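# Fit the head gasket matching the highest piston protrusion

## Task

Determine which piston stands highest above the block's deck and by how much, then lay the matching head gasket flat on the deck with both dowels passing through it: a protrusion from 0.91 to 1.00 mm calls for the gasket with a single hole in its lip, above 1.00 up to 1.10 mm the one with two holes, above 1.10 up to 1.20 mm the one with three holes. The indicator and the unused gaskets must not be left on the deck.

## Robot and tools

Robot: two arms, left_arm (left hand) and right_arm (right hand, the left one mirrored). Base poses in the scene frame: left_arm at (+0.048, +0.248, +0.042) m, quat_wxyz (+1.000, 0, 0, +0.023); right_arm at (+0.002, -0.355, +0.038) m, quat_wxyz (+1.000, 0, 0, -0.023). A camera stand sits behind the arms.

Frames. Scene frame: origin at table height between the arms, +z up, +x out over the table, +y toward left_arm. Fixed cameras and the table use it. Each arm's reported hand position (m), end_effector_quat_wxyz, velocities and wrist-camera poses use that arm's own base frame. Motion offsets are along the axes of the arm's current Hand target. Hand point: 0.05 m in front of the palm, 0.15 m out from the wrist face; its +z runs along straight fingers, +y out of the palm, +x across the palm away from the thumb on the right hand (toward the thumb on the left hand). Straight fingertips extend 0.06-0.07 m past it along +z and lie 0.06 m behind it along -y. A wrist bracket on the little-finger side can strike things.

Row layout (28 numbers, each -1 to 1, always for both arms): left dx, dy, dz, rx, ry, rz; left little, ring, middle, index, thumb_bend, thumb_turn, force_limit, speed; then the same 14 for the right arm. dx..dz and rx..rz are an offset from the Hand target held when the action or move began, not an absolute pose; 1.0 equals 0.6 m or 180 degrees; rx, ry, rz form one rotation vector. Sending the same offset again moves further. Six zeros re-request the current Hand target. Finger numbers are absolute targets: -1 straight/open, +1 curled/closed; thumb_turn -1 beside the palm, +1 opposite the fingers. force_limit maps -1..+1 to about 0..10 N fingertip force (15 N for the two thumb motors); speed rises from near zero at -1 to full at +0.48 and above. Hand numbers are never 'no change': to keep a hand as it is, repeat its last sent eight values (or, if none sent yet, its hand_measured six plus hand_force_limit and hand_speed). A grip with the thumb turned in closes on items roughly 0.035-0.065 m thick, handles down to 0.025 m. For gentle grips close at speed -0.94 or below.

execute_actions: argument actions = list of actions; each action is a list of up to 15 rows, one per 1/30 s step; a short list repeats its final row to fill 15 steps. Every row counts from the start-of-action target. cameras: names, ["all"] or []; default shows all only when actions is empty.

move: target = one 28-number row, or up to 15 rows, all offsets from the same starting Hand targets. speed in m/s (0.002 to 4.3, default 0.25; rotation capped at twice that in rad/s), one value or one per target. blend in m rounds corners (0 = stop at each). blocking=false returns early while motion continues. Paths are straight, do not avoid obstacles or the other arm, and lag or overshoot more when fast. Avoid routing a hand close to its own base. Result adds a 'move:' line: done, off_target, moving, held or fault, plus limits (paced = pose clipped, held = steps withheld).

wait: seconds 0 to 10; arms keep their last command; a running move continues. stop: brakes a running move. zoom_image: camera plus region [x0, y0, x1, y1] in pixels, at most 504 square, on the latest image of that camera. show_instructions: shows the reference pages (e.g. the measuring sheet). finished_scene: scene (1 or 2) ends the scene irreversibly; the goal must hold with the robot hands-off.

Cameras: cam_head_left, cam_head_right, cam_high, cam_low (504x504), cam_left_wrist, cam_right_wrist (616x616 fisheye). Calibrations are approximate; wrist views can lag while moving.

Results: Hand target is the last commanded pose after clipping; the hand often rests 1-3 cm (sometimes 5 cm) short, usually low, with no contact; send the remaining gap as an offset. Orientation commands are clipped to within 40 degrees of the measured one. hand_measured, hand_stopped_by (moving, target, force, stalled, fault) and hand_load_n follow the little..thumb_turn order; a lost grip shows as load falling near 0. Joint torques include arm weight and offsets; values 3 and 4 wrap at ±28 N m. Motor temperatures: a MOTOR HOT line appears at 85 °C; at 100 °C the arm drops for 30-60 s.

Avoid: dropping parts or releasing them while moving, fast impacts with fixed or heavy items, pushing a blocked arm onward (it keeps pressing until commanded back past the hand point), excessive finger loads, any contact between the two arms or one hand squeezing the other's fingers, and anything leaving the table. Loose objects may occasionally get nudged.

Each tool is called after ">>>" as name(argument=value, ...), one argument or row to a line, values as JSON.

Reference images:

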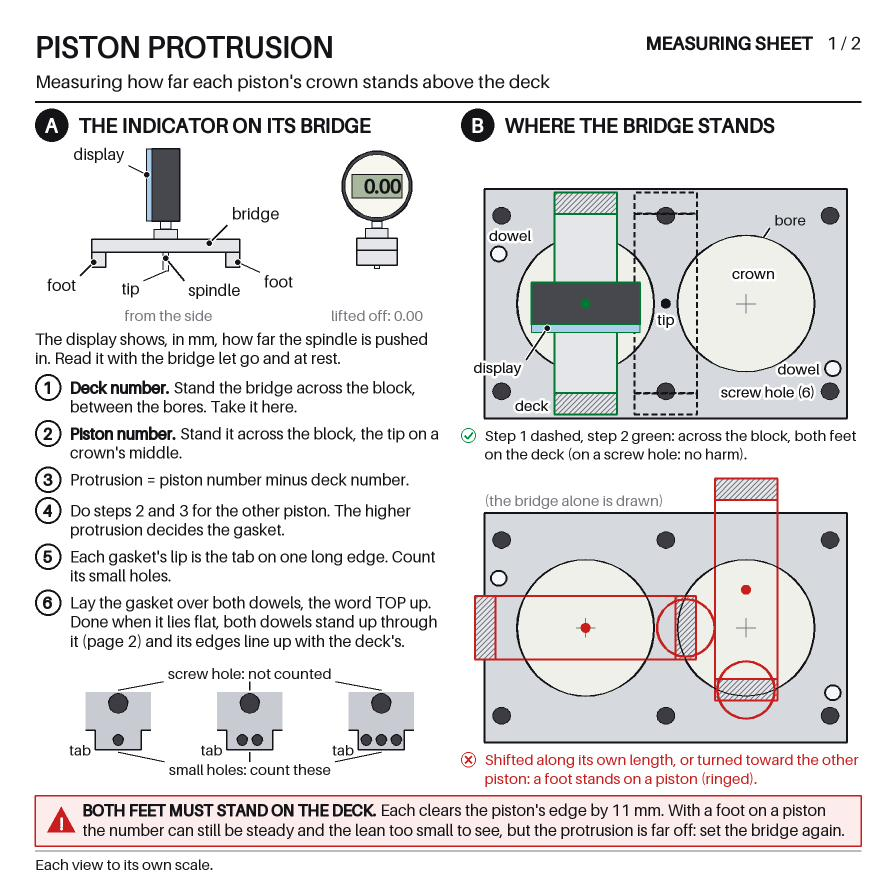

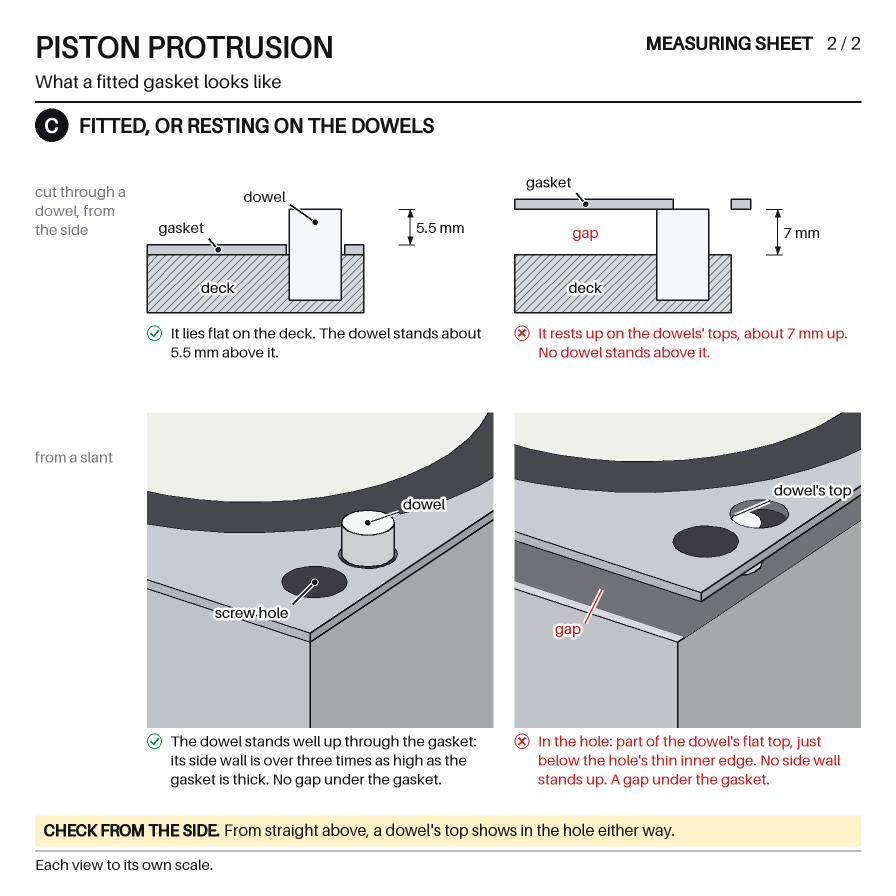

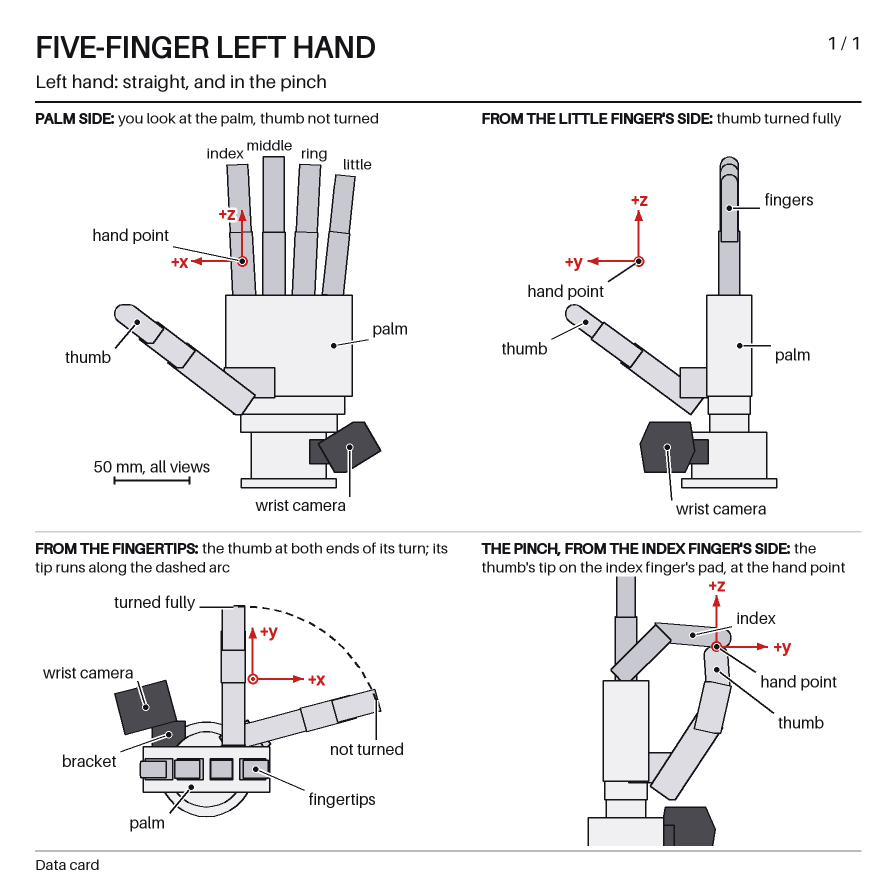

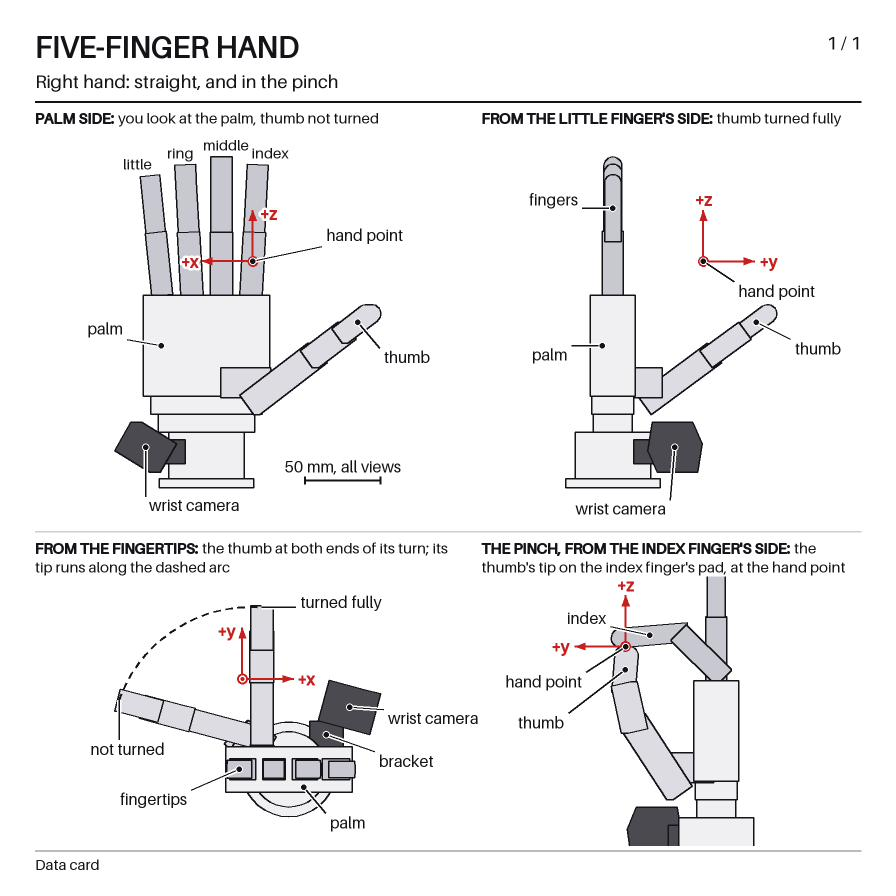

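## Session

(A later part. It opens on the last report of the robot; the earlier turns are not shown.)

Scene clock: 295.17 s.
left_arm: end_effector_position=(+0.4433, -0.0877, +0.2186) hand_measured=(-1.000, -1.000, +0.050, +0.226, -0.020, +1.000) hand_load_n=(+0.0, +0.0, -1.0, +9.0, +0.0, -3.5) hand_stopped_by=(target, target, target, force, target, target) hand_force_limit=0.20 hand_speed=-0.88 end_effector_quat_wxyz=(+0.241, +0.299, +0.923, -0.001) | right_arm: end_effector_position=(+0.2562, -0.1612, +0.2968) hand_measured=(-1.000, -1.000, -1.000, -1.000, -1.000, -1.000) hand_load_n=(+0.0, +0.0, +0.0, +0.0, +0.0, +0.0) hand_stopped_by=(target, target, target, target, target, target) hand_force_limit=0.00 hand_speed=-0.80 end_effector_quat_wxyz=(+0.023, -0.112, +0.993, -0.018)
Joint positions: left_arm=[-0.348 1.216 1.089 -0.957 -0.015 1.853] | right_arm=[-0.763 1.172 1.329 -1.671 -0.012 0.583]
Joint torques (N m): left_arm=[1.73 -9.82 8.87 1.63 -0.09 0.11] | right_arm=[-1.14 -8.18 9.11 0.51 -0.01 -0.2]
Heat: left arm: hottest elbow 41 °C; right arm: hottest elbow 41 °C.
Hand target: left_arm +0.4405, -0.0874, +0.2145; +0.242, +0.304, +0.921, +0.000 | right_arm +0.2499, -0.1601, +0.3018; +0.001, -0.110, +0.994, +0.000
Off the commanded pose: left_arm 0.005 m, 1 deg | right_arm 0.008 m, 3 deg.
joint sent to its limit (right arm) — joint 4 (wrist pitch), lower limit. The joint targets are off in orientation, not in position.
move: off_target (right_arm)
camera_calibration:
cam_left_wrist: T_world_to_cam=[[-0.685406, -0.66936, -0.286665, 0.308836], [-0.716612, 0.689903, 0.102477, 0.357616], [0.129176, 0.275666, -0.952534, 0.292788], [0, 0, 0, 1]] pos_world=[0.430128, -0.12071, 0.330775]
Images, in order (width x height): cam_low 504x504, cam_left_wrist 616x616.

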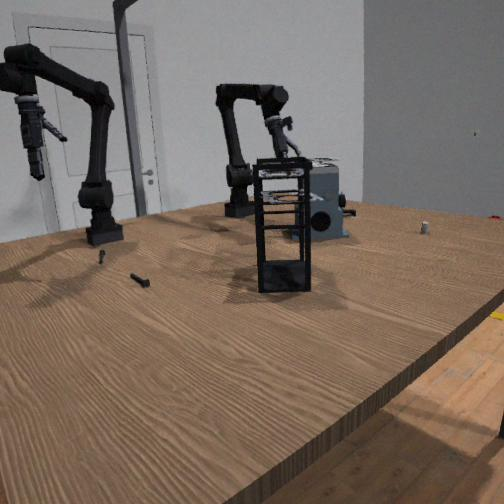

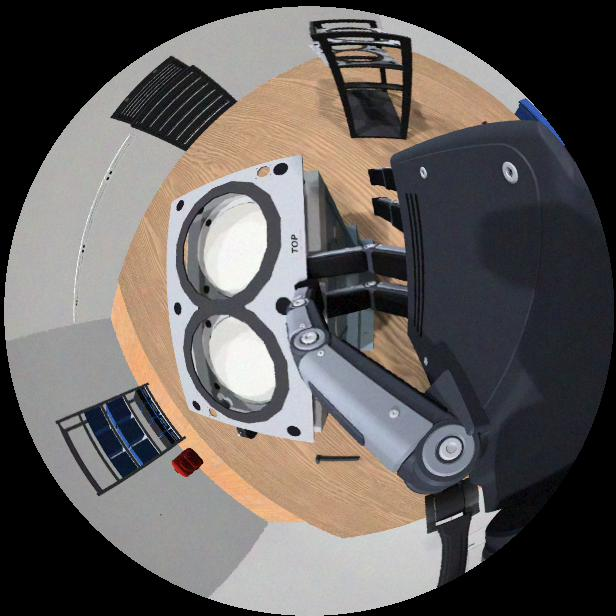

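>>> move(
  target=[-0.0015,0.0005,-0.0029,0.0275,0.0052,-0.0122,-1,-1,0.05,0.7,-0.02,1,0.2,-0.88,0,0,0,0,0,0,-1,-1,-1,-1,-1,-1,0,-0.8],
  speed=0.1,
  cameras=["cam_left_wrist","cam_low"],
)

>>> zoom_image(
  camera="cam_left_wrist",
  region=[160, 140, 330, 310],
)

>>> zoom_image(
  camera="cam_left_wrist",
  region=[160, 280, 330, 450],
)

>>> zoom_image(
  camera="cam_low",
  region=[250, 110, 360, 220],
)

Scene clock: 297.97 s.
left_arm: end_effector_position=(+0.4390, -0.0917, +0.2169) hand_measured=(-1.000, -1.000, +0.050, +0.226, -0.020, +1.000) hand_load_n=(+0.0, +0.0, -4.0, +9.0, +0.0, -3.5) hand_stopped_by=(target, target, target, force, target, target) hand_force_limit=0.20 hand_speed=-0.88 end_effector_quat_wxyz=(+0.233, +0.303, +0.923, -0.039) | right_arm: end_effector_position=(+0.2562, -0.1612, +0.2968) hand_measured=(-1.000, -1.000, -1.000, -1.000, -1.000, -1.000) hand_load_n=(+0.0, +0.0, +0.0, +0.0, +0.0, +0.0) hand_stopped_by=(target, target, target, target, target, target) hand_force_limit=0.00 hand_speed=-0.80 end_effector_quat_wxyz=(+0.023, -0.112, +0.993, -0.018)
Joint positions: left_arm=[-0.321 1.213 1.098 -0.984 0.075 1.867] | right_arm=[-0.763 1.172 1.329 -1.671 -0.012 0.583]
Joint torques (N m): left_arm=[2.78 -7.36 12.11 -0.2 0.31 -0.03] | right_arm=[-1.26 -7.82 9.11 0.49 0.01 -0.19]
Heat: left arm: hottest elbow 41 °C; right arm: hottest elbow 41 °C.
Hand target: left_arm +0.4406, -0.0875, +0.2167; +0.222, +0.296, +0.928, -0.042 | right_arm +0.2499, -0.1601, +0.3018; +0.001, -0.110, +0.994, +0.000
Off the commanded pose: left_arm 0.005 m, 2 deg | right_arm 0.008 m, 3 deg.
joint sent to its limit (right arm) — joint 4 (wrist pitch), lower limit. The joint targets are off in orientation, not in position.
move: off_target (right_arm)
camera_calibration:
cam_left_wrist: T_world_to_cam=[[-0.712156, -0.667617, -0.217073, 0.29958], [-0.694994, 0.714117, 0.0837837, 0.354271], [0.09908, 0.210531, -0.972553, 0.304398], [0, 0, 0, 1]] pos_world=[0.429404, -0.117072, 0.331392]
Images, in order (width x height): cam_low 504x504, cam_left_wrist 616x616.

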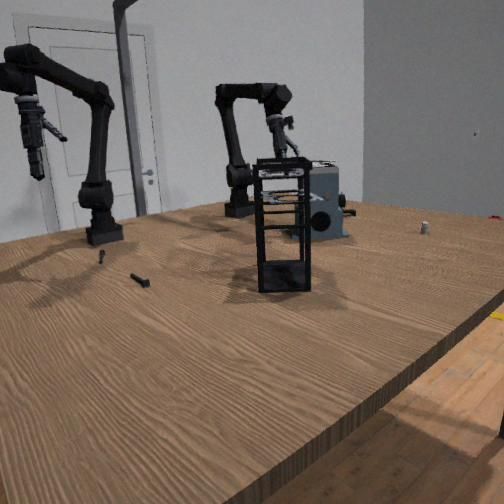

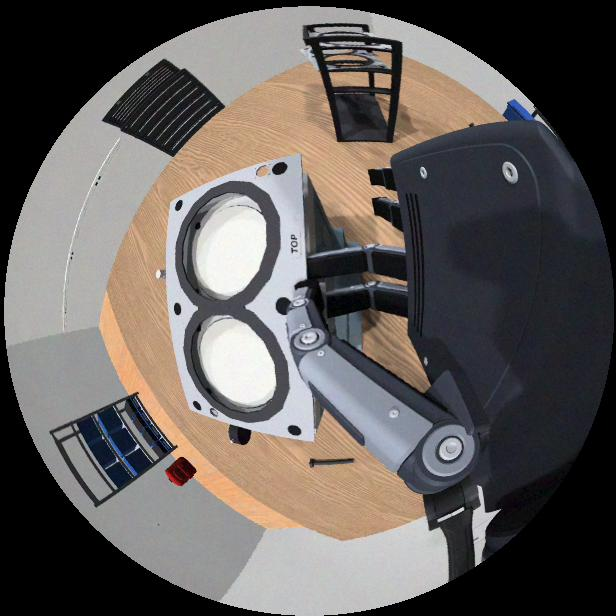

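Scaled by 2.965 from the camera's 616x616 image, which has a finer 880x880 frame.

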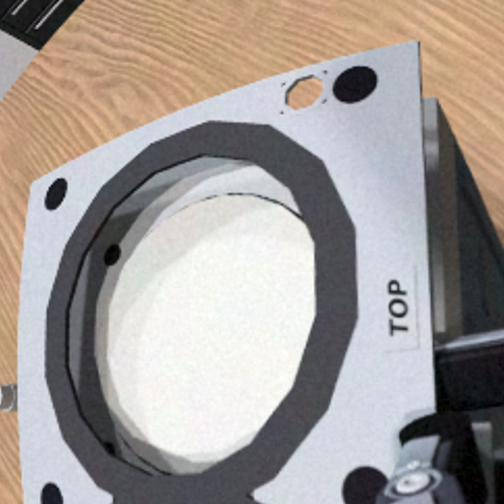

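Scaled by 2.965 from the camera's 616x616 image, which has a finer 880x880 frame.

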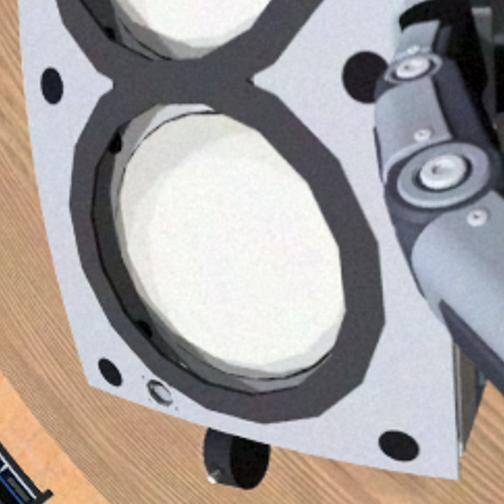

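Scaled by 4.582 from the camera's 504x504 image, which has a finer 720x720 frame.

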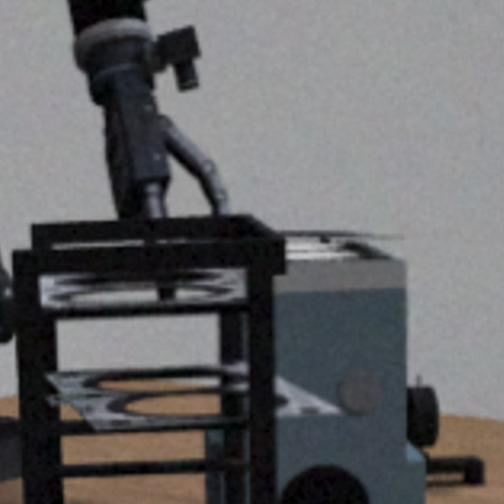

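>>> zoom_image(
  camera="cam_left_wrist",
  region=[185, 385, 245, 445],
)

>>> zoom_image(
  camera="cam_left_wrist",
  region=[235, 145, 295, 205],
)

Scaled by 8.400 from the camera's 616x616 image, which has a finer 880x880 frame.

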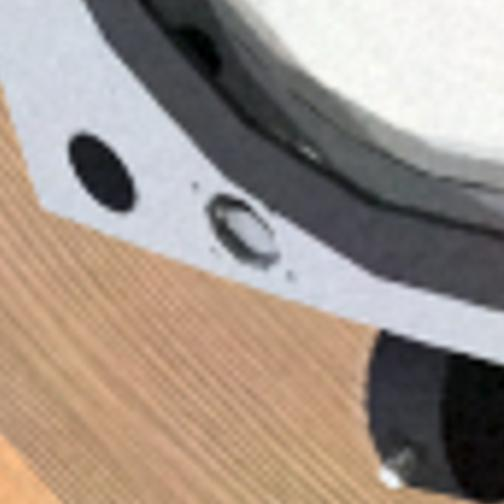

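Scaled by 8.400 from the camera's 616x616 image, which has a finer 880x880 frame.

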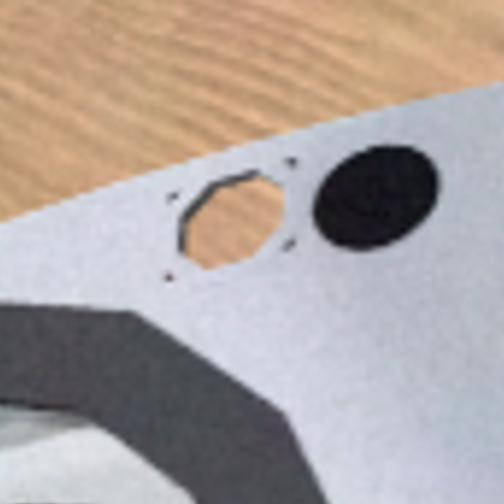

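>>> move(
  target=[-0.0046,0.0015,-0.0089,0,0,0,-1,-1,0.05,0.7,-0.02,1,0.2,-0.88,0,0,0,0,0,0,-1,-1,-1,-1,-1,-1,0,-0.8],
  speed=0.1,
  cameras=["cam_left_wrist"],
)

>>> zoom_image(
  camera="cam_left_wrist",
  region=[160, 280, 330, 450],
)

>>> zoom_image(
  camera="cam_left_wrist",
  region=[185, 385, 245, 445],
)

Scene clock: 300.53 s.
left_arm: end_effector_position=(+0.4361, -0.0907, +0.2176) hand_measured=(-1.000, -1.000, +0.050, +0.226, -0.020, +1.000) hand_load_n=(+0.0, +0.0, -3.5, +9.0, +0.5, -3.5) hand_stopped_by=(target, target, target, force, target, target) hand_force_limit=0.20 hand_speed=-0.88 end_effector_quat_wxyz=(+0.226, +0.303, +0.925, -0.040) | right_arm: end_effector_position=(+0.2562, -0.1612, +0.2968) hand_measured=(-1.000, -1.000, -1.000, -1.000, -1.000, -1.000) hand_load_n=(+0.0, +0.0, +0.0, +0.0, +0.0, +0.0) hand_stopped_by=(target, target, target, target, target, target) hand_force_limit=0.00 hand_speed=-0.80 end_effector_quat_wxyz=(+0.023, -0.112, +0.993, -0.018)
Joint positions: left_arm=[-0.319 1.213 1.104 -1.004 0.077 1.867] | right_arm=[-0.763 1.172 1.329 -1.671 -0.012 0.583]
Joint torques (N m): left_arm=[2.84 -7.41 12.93 0.05 0.25 -0.02] | right_arm=[-1.14 -8 9.1 0.42 -0.01 -0.19]
Heat: left arm: hottest elbow 41 °C; right arm: hottest elbow 41 °C.
Hand target: left_arm +0.4410, -0.0872, +0.2227; +0.222, +0.296, +0.928, -0.042 | right_arm +0.2499, -0.1601, +0.3018; +0.001, -0.110, +0.994, +0.000
Off the commanded pose: left_arm 0.008 m, 1 deg | right_arm 0.008 m, 3 deg.
joint sent to its limit (right arm) — joint 4 (wrist pitch), lower limit. The joint targets are off in orientation, not in position.
move: off_target (right_arm)
camera_calibration:
cam_left_wrist: T_world_to_cam=[[-0.715387, -0.66668, -0.209187, 0.298079], [-0.693408, 0.714252, 0.0950194, 0.348344], [0.0860649, 0.213028, -0.973248, 0.311178], [0, 0, 0, 1]] pos_world=[0.428005, -0.116371, 0.332108]
Images, in order (width x height): cam_left_wrist 616x616.

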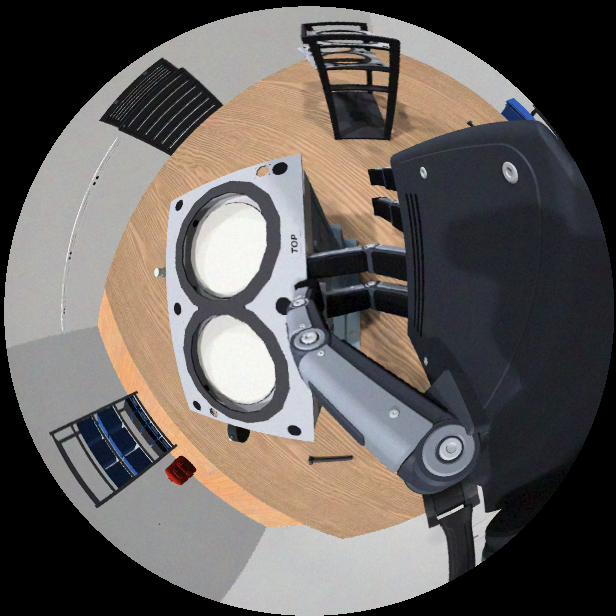

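Scaled by 2.965 from the camera's 616x616 image, which has a finer 880x880 frame.

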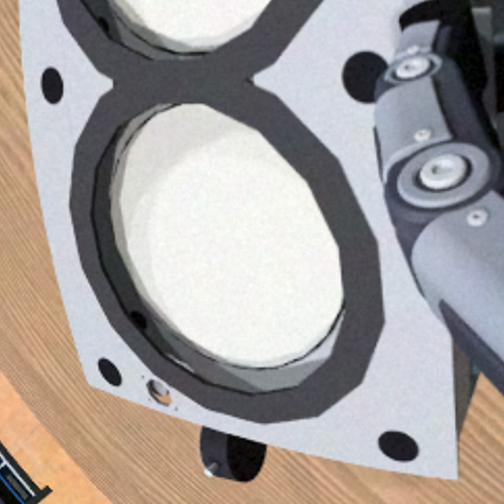

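Scaled by 8.400 from the camera's 616x616 image, which has a finer 880x880 frame.

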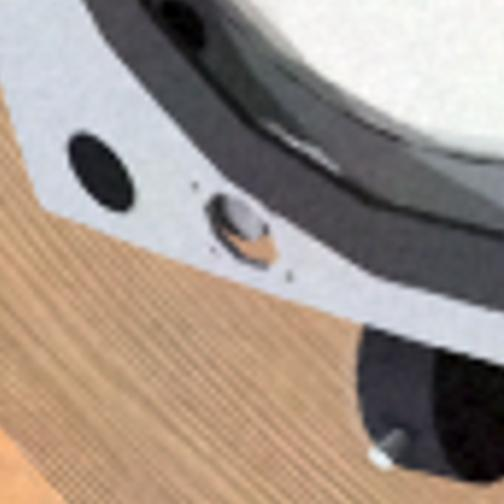

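>>> zoom_image(
  camera="cam_left_wrist",
  region=[170, 190, 290, 310],
)

>>> zoom_image(
  camera="cam_left_wrist",
  region=[170, 300, 290, 420],
)

Scaled by 4.200 from the camera's 616x616 image, which has a finer 880x880 frame.

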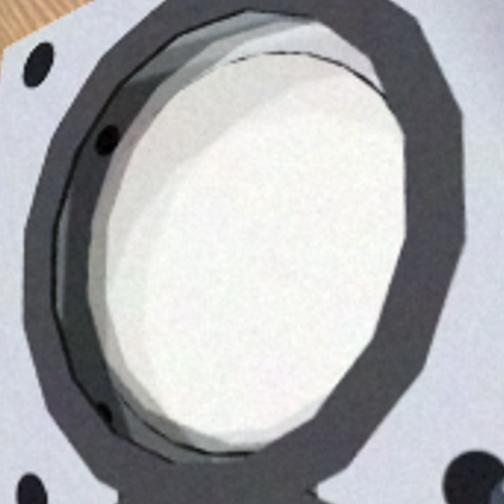

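Scaled by 4.200 from the camera's 616x616 image, which has a finer 880x880 frame.

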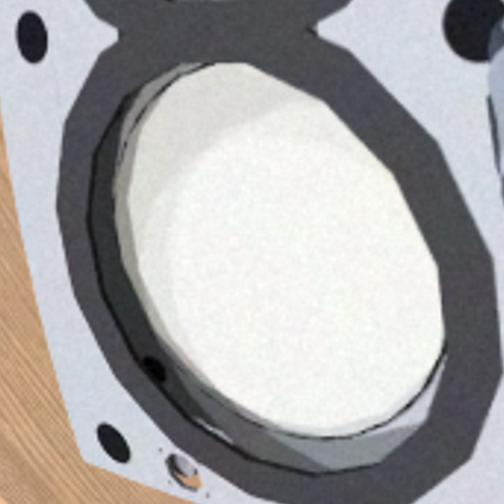

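>>> move(
  target=[-0.026,0.0086,-0.0514,0,0,0,-1,-1,0.05,0.7,-0.02,1,0.2,-0.88,0,0,0,0,0,0,-1,-1,-1,-1,-1,-1,0,-0.8],
  speed=0.12,
)

>>> move(
  target=[0,0,0,0,0,0,-1,-1,-1,0.7,-0.02,1,0.2,-0.5,0,0,0,0,0,0,-1,-1,-1,-1,-1,-1,0,-0.8],
  speed=0.12,
  cameras=["cam_left_wrist"],
)

Scene clock: 304.03 s.
left_arm: end_effector_position=(+0.4228, -0.0845, +0.2286) hand_measured=(-1.000, -1.000, +0.050, +0.226, -0.020, +1.000) hand_load_n=(+0.0, +0.0, +0.5, +9.0, +0.0, -3.5) hand_stopped_by=(target, target, target, force, target, target) hand_force_limit=0.20 hand_speed=-0.88 end_effector_quat_wxyz=(+0.196, +0.302, +0.932, -0.043) | right_arm: end_effector_position=(+0.2562, -0.1612, +0.2968) hand_measured=(-1.000, -1.000, -1.000, -1.000, -1.000, -1.000) hand_load_n=(+0.0, +0.0, +0.0, +0.0, +0.0, +0.0) hand_stopped_by=(target, target, target, target, target, target) hand_force_limit=0.00 hand_speed=-0.80 end_effector_quat_wxyz=(+0.023, -0.112, +0.993, -0.018)
Joint positions: left_arm=[-0.312 1.213 1.151 -1.113 0.085 1.867] | right_arm=[-0.763 1.172 1.329 -1.671 -0.012 0.583]
Joint torques (N m): left_arm=[2.9 -7.77 16.13 0.59 0.06 0.06] | right_arm=[-1.49 -8 9.1 0.43 0.01 -0.18]
Heat: left arm: hottest elbow 41 °C; right arm: hottest elbow 40 °C.
Hand target: left_arm +0.4433, -0.0847, +0.2574; +0.222, +0.296, +0.928, -0.042 | right_arm +0.2499, -0.1601, +0.3018; +0.001, -0.110, +0.994, +0.000
Off the commanded pose: left_arm 0.035 m, 3 deg | right_arm 0.008 m, 3 deg.
joint sent to its limit (right arm) — joint 4 (wrist pitch), lower limit. The joint targets are off in orientation, not in position.
move: off_target (left_arm, right_arm)

Scene clock: 305.10 s.
left_arm: end_effector_position=(+0.4227, -0.0846, +0.2285) hand_measured=(-1.000, -1.000, -1.000, +0.226, -0.020, +1.000) hand_load_n=(+0.0, +0.0, +0.0, +8.5, +0.0, -3.5) hand_stopped_by=(target, target, target, force, target, target) hand_force_limit=0.20 hand_speed=-0.50 end_effector_quat_wxyz=(+0.196, +0.302, +0.932, -0.043) | right_arm: end_effector_position=(+0.2562, -0.1612, +0.2968) hand_measured=(-1.000, -1.000, -1.000, -1.000, -1.000, -1.000) hand_load_n=(+0.0, +0.0, +0.0, +0.0, +0.0, +0.0) hand_stopped_by=(target, target, target, target, target, target) hand_force_limit=0.00 hand_speed=-0.80 end_effector_quat_wxyz=(+0.023, -0.112, +0.993, -0.018)
Joint positions: left_arm=[-0.312 1.213 1.151 -1.113 0.085 1.867] | right_arm=[-0.763 1.172 1.329 -1.671 -0.012 0.583]
Joint torques (N m): left_arm=[2.84 -7.82 16.09 0.62 0.06 0.05] | right_arm=[-1.2 -8.06 9.17 0.46 0 -0.19]
Heat: left arm: hottest elbow 41 °C; right arm: hottest elbow 40 °C.
Hand target: left_arm +0.4433, -0.0847, +0.2574; +0.221, +0.296, +0.928, -0.042 | right_arm +0.2499, -0.1601, +0.3018; +0.001, -0.110, +0.994, +0.000
Off the commanded pose: left_arm 0.036 m, 3 deg | right_arm 0.008 m, 3 deg.
joint sent to its limit (right arm) — joint 4 (wrist pitch), lower limit. The joint targets are off in orientation, not in position.
move: off_target (left_arm, right_arm)
camera_calibration:
cam_left_wrist: T_world_to_cam=[[-0.724529, -0.667127, -0.1732, 0.290398], [-0.688797, 0.709876, 0.147089, 0.319363], [0.0248231, 0.22587, -0.973841, 0.348886], [0, 0, 0, 1]] pos_world=[0.421718, -0.111779, 0.343082]
Images, in order (width x height): cam_left_wrist 616x616.

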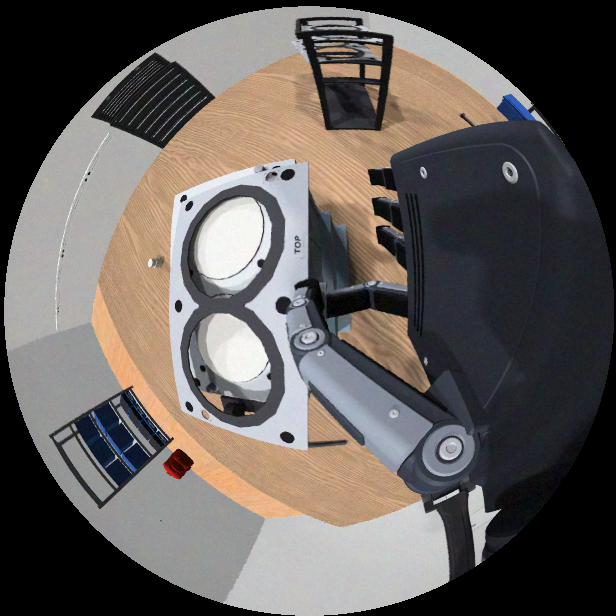

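>>> zoom_image(
  camera="cam_left_wrist",
  region=[160, 140, 330, 310],
)

>>> zoom_image(
  camera="cam_left_wrist",
  region=[160, 290, 330, 460],
)

Scaled by 2.965 from the camera's 616x616 image, which has a finer 880x880 frame.

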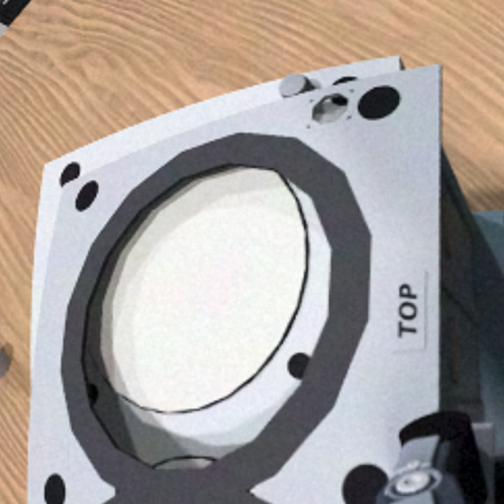

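Scaled by 2.965 from the camera's 616x616 image, which has a finer 880x880 frame.

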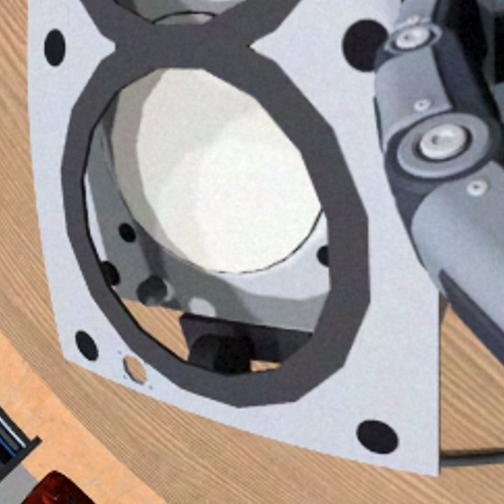

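>>> move(
  target=[0.0173,-0.0077,0.0513,-0.0104,-0.0375,-0.0131,-1,-1,-1,0.7,-0.02,1,0.2,-0.5,0,0,0,0,0,0,-1,-1,-1,-1,-1,-1,0,-0.8],
  speed=0.12,
  cameras=["cam_left_wrist"],
)

>>> zoom_image(
  camera="cam_left_wrist",
  region=[160, 140, 330, 310],
)

>>> zoom_image(
  camera="cam_left_wrist",
  region=[160, 290, 330, 460],
)

Scene clock: 308.37 s.
left_arm: end_effector_position=(+0.4457, -0.0926, +0.2193) hand_measured=(-1.000, -1.000, -1.000, +0.226, -0.020, +1.000) hand_load_n=(+0.0, +0.0, +0.0, +8.5, +0.0, -4.0) hand_stopped_by=(target, target, target, force, target, target) hand_force_limit=0.20 hand_speed=-0.50 end_effector_quat_wxyz=(+0.267, +0.278, +0.921, -0.049) | right_arm: end_effector_position=(+0.2562, -0.1612, +0.2968) hand_measured=(-1.000, -1.000, -1.000, -1.000, -1.000, -1.000) hand_load_n=(+0.0, +0.0, +0.0, +0.0, +0.0, +0.0) hand_stopped_by=(target, target, target, target, target, target) hand_force_limit=0.00 hand_speed=-0.80 end_effector_quat_wxyz=(+0.023, -0.112, +0.993, -0.018)
Joint positions: left_arm=[-0.312 1.192 1.07 -0.905 0.085 1.821] | right_arm=[-0.763 1.172 1.329 -1.671 -0.012 0.583]
Joint torques (N m): left_arm=[2.26 -10.52 9.7 1.91 -0.09 -0.06] | right_arm=[-1.38 -8 9.13 0.44 -0.03 -0.21]
Heat: left arm: hottest elbow 41 °C; right arm: hottest elbow 40 °C.
Hand target: left_arm +0.4451, -0.0894, +0.2250; +0.280, +0.270, +0.920, -0.048 | right_arm +0.2499, -0.1601, +0.3018; +0.001, -0.110, +0.994, +0.000
Off the commanded pose: left_arm 0.007 m, 2 deg | right_arm 0.008 m, 3 deg.
joint sent to its limit (right arm) — joint 4 (wrist pitch), lower limit. The joint targets are off in orientation, not in position.
move: off_target (right_arm)
camera_calibration:
cam_left_wrist: T_world_to_cam=[[-0.670014, -0.708806, -0.220626, 0.282383], [-0.728133, 0.685372, 0.00935379, 0.3877], [0.144581, 0.166913, -0.975314, 0.282567], [0, 0, 0, 1]] pos_world=[0.430643, -0.112728, 0.334266]
Images, in order (width x height): cam_left_wrist 616x616.

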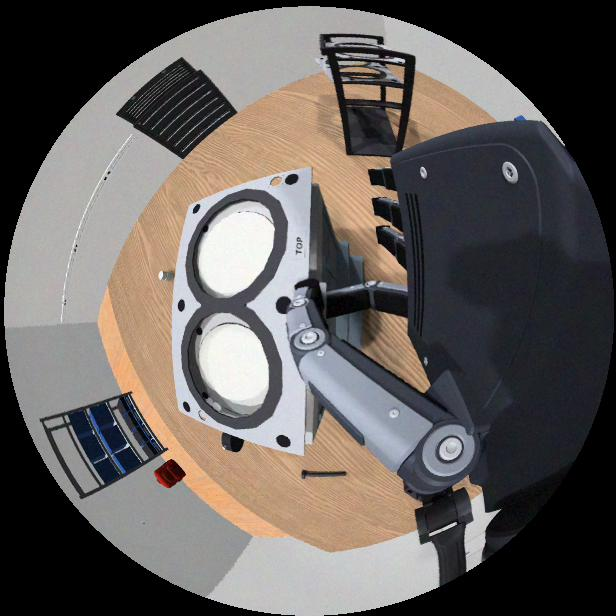

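Scaled by 2.965 from the camera's 616x616 image, which has a finer 880x880 frame.

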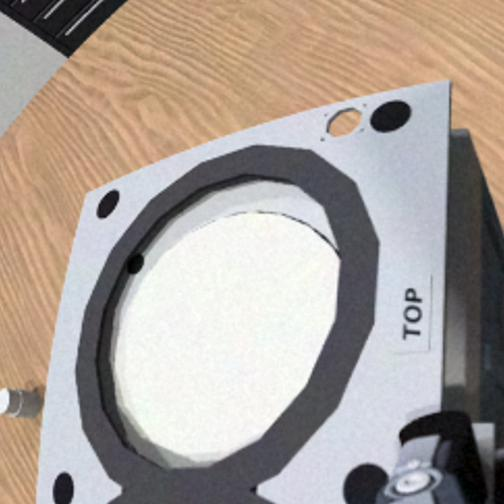

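Scaled by 2.965 from the camera's 616x616 image, which has a finer 880x880 frame.

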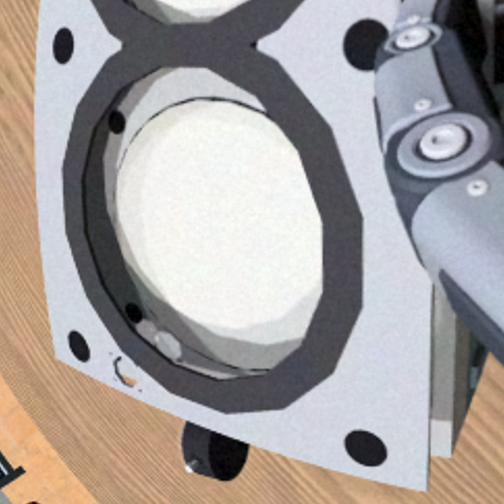

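>>> move(
  target=[0.0085,0.0023,-0.0013,0.0011,-0.0154,-0.0046,-1,-1,-1,0.7,-0.02,1,0.2,-0.5,0,0,0,0,0,0,-1,-1,-1,-1,-1,-1,0,-0.8],
  speed=0.12,
  cameras=["cam_left_wrist"],
)

>>> zoom_image(
  camera="cam_left_wrist",
  region=[160, 140, 330, 310],
)

>>> zoom_image(
  camera="cam_left_wrist",
  region=[160, 290, 330, 460],
)

Scene clock: 311.17 s.
left_arm: end_effector_position=(+0.4420, -0.0923, +0.2181) hand_measured=(-1.000, -1.000, -1.000, +0.226, -0.020, +1.000) hand_load_n=(+0.5, +0.0, +0.0, +7.5, +0.0, -4.0) hand_stopped_by=(target, target, target, force, target, target) hand_force_limit=0.20 hand_speed=-0.50 end_effector_quat_wxyz=(+0.288, +0.274, +0.916, -0.059) | right_arm: end_effector_position=(+0.2562, -0.1612, +0.2968) hand_measured=(-1.000, -1.000, -1.000, -1.000, -1.000, -1.000) hand_load_n=(+0.0, +0.0, +0.0, +0.0, +0.0, +0.0) hand_stopped_by=(target, target, target, target, target, target) hand_force_limit=0.00 hand_speed=-0.80 end_effector_quat_wxyz=(+0.023, -0.112, +0.993, -0.018)
Joint positions: left_arm=[-0.305 1.155 1.024 -0.851 0.105 1.816] | right_arm=[-0.763 1.172 1.329 -1.671 -0.012 0.583]
Joint torques (N m): left_arm=[2.9 -9.82 9.65 2.07 0.08 -0.05] | right_arm=[-1.2 -7.82 9.11 0.53 0 -0.19]
Heat: left arm: hottest elbow 41 °C; right arm: hottest elbow 40 °C.
Hand target: left_arm +0.4418, -0.0857, +0.2230; +0.301, +0.263, +0.915, -0.058 | right_arm +0.2499, -0.1601, +0.3018; +0.001, -0.110, +0.994, +0.000
Off the commanded pose: left_arm 0.008 m, 2 deg | right_arm 0.008 m, 3 deg.
joint sent to its limit (right arm) — joint 4 (wrist pitch), lower limit. The joint targets are off in orientation, not in position.
move: off_target (right_arm)
camera_calibration:
cam_left_wrist: T_world_to_cam=[[-0.661271, -0.716606, -0.221803, 0.27557], [-0.728165, 0.684247, -0.0397704, 0.395541], [0.180268, 0.13521, -0.97428, 0.26296], [0, 0, 0, 1]] pos_world=[0.422842, -0.108727, 0.33305]
Images, in order (width x height): cam_left_wrist 616x616.

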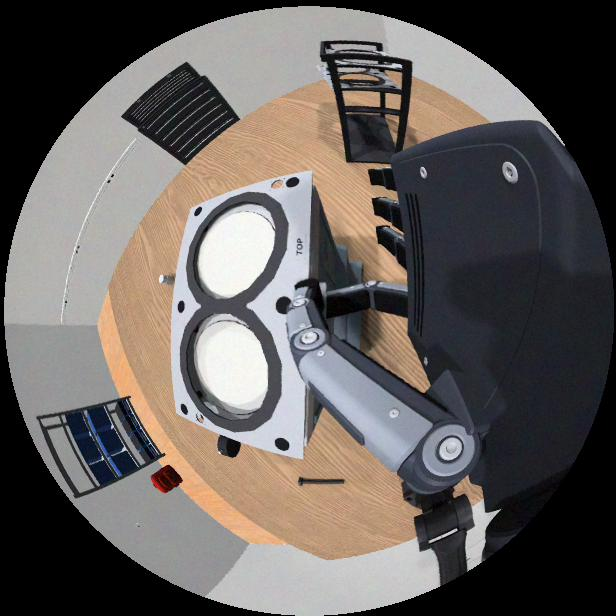

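Scaled by 2.965 from the camera's 616x616 image, which has a finer 880x880 frame.

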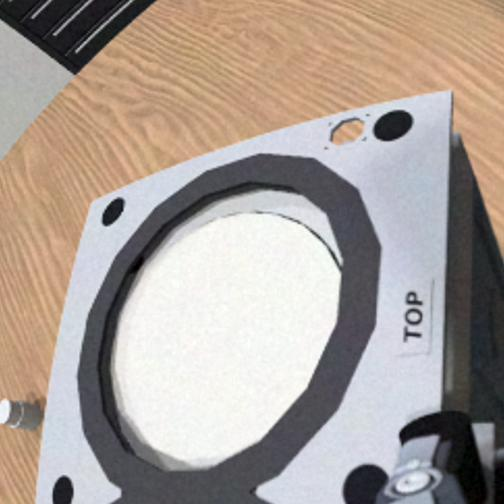

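Scaled by 2.965 from the camera's 616x616 image, which has a finer 880x880 frame.

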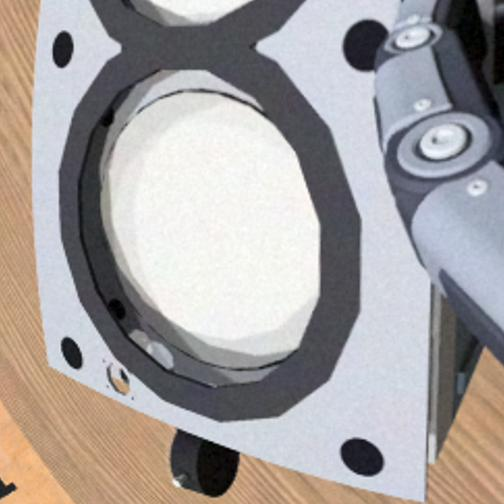

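>>> zoom_image(
  camera="cam_left_wrist",
  region=[175, 390, 235, 450],
)

Scaled by 8.400 from the camera's 616x616 image, which has a finer 880x880 frame.

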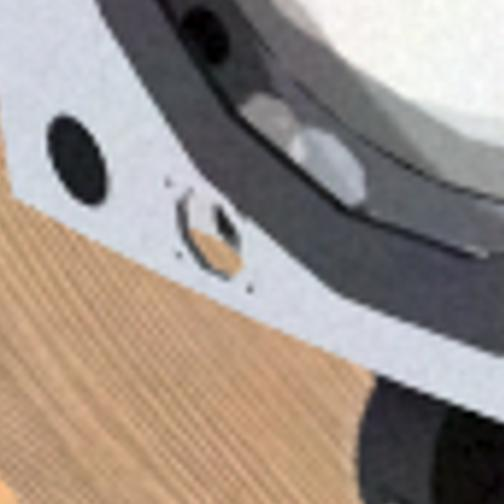

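>>> move(
  target=[0.0045,-0.0005,0.0070,0,0,0,-1,-1,-1,0.7,-0.02,1,0.2,-0.5,0,0,0,0,0,0,-1,-1,-1,-1,-1,-1,0,-0.8],
  speed=0.12,
  cameras=["cam_left_wrist"],
)

>>> zoom_image(
  camera="cam_left_wrist",
  region=[175, 390, 235, 450],
)

>>> zoom_image(
  camera="cam_left_wrist",
  region=[160, 290, 330, 460],
)

Scene clock: 316.03 s.
left_arm: end_effector_position=(+0.4434, -0.0928, +0.2179) hand_measured=(-1.000, -1.000, -1.000, +0.226, -0.020, +1.000) hand_load_n=(+0.0, +0.0, +0.0, +6.5, +0.0, -4.5) hand_stopped_by=(target, target, target, force, target, target) hand_force_limit=0.20 hand_speed=-0.50 end_effector_quat_wxyz=(+0.294, +0.274, +0.914, -0.059) | right_arm: end_effector_position=(+0.2562, -0.1612, +0.2968) hand_measured=(-1.000, -1.000, -1.000, -1.000, -1.000, -1.000) hand_load_n=(+0.0, +0.0, +0.0, +0.0, +0.0, +0.0) hand_stopped_by=(target, target, target, target, target, target) hand_force_limit=0.00 hand_speed=-0.80 end_effector_quat_wxyz=(+0.023, -0.112, +0.993, -0.018)
Joint positions: left_arm=[-0.305 1.152 1.017 -0.835 0.105 1.815] | right_arm=[-0.763 1.172 1.329 -1.671 -0.012 0.583]
Joint torques (N m): left_arm=[2.96 -9.47 9.29 2 0.07 -0.06] | right_arm=[-1.08 -7.88 9.13 0.5 -0.01 -0.19]
Heat: left arm: hottest elbow 41 °C; right arm: hottest elbow 40 °C.
Hand target: left_arm +0.4421, -0.0859, +0.2180; +0.301, +0.263, +0.915, -0.059 | right_arm +0.2499, -0.1601, +0.3018; +0.001, -0.110, +0.994, +0.000
Off the commanded pose: left_arm 0.007 m, 1 deg | right_arm 0.008 m, 3 deg.
joint sent to its limit (right arm) — joint 4 (wrist pitch), lower limit. The joint targets are off in orientation, not in position.
move: off_target (right_arm)
camera_calibration:
cam_left_wrist: T_world_to_cam=[[-0.658693, -0.717585, -0.226262, 0.275765], [-0.727745, 0.683978, -0.0506123, 0.398924], [0.191077, 0.131323, -0.972751, 0.257058], [0, 0, 0, 1]] pos_world=[0.422842, -0.108727, 0.332639]
Images, in order (width x height): cam_left_wrist 616x616.

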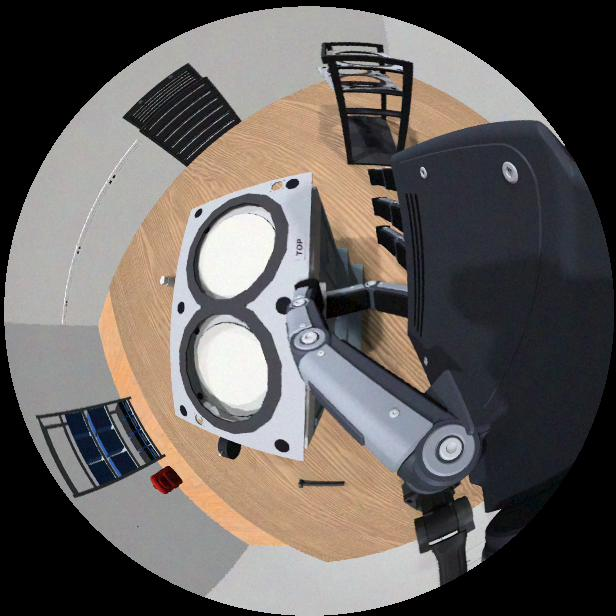

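Scaled by 8.400 from the camera's 616x616 image, which has a finer 880x880 frame.

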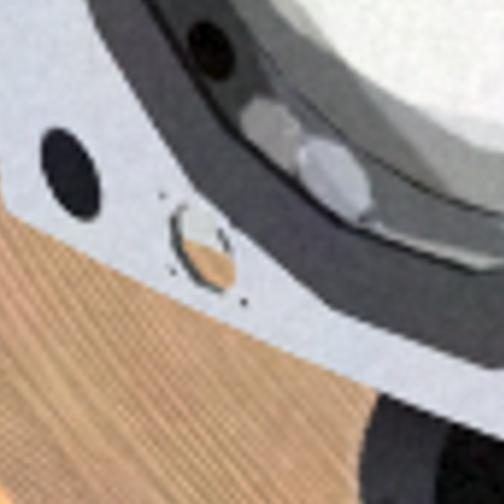

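Scaled by 2.965 from the camera's 616x616 image, which has a finer 880x880 frame.

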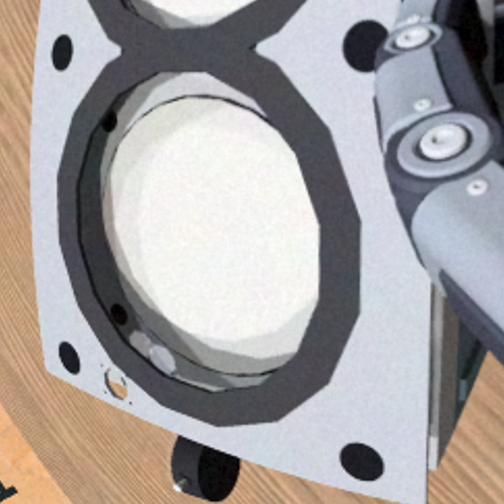

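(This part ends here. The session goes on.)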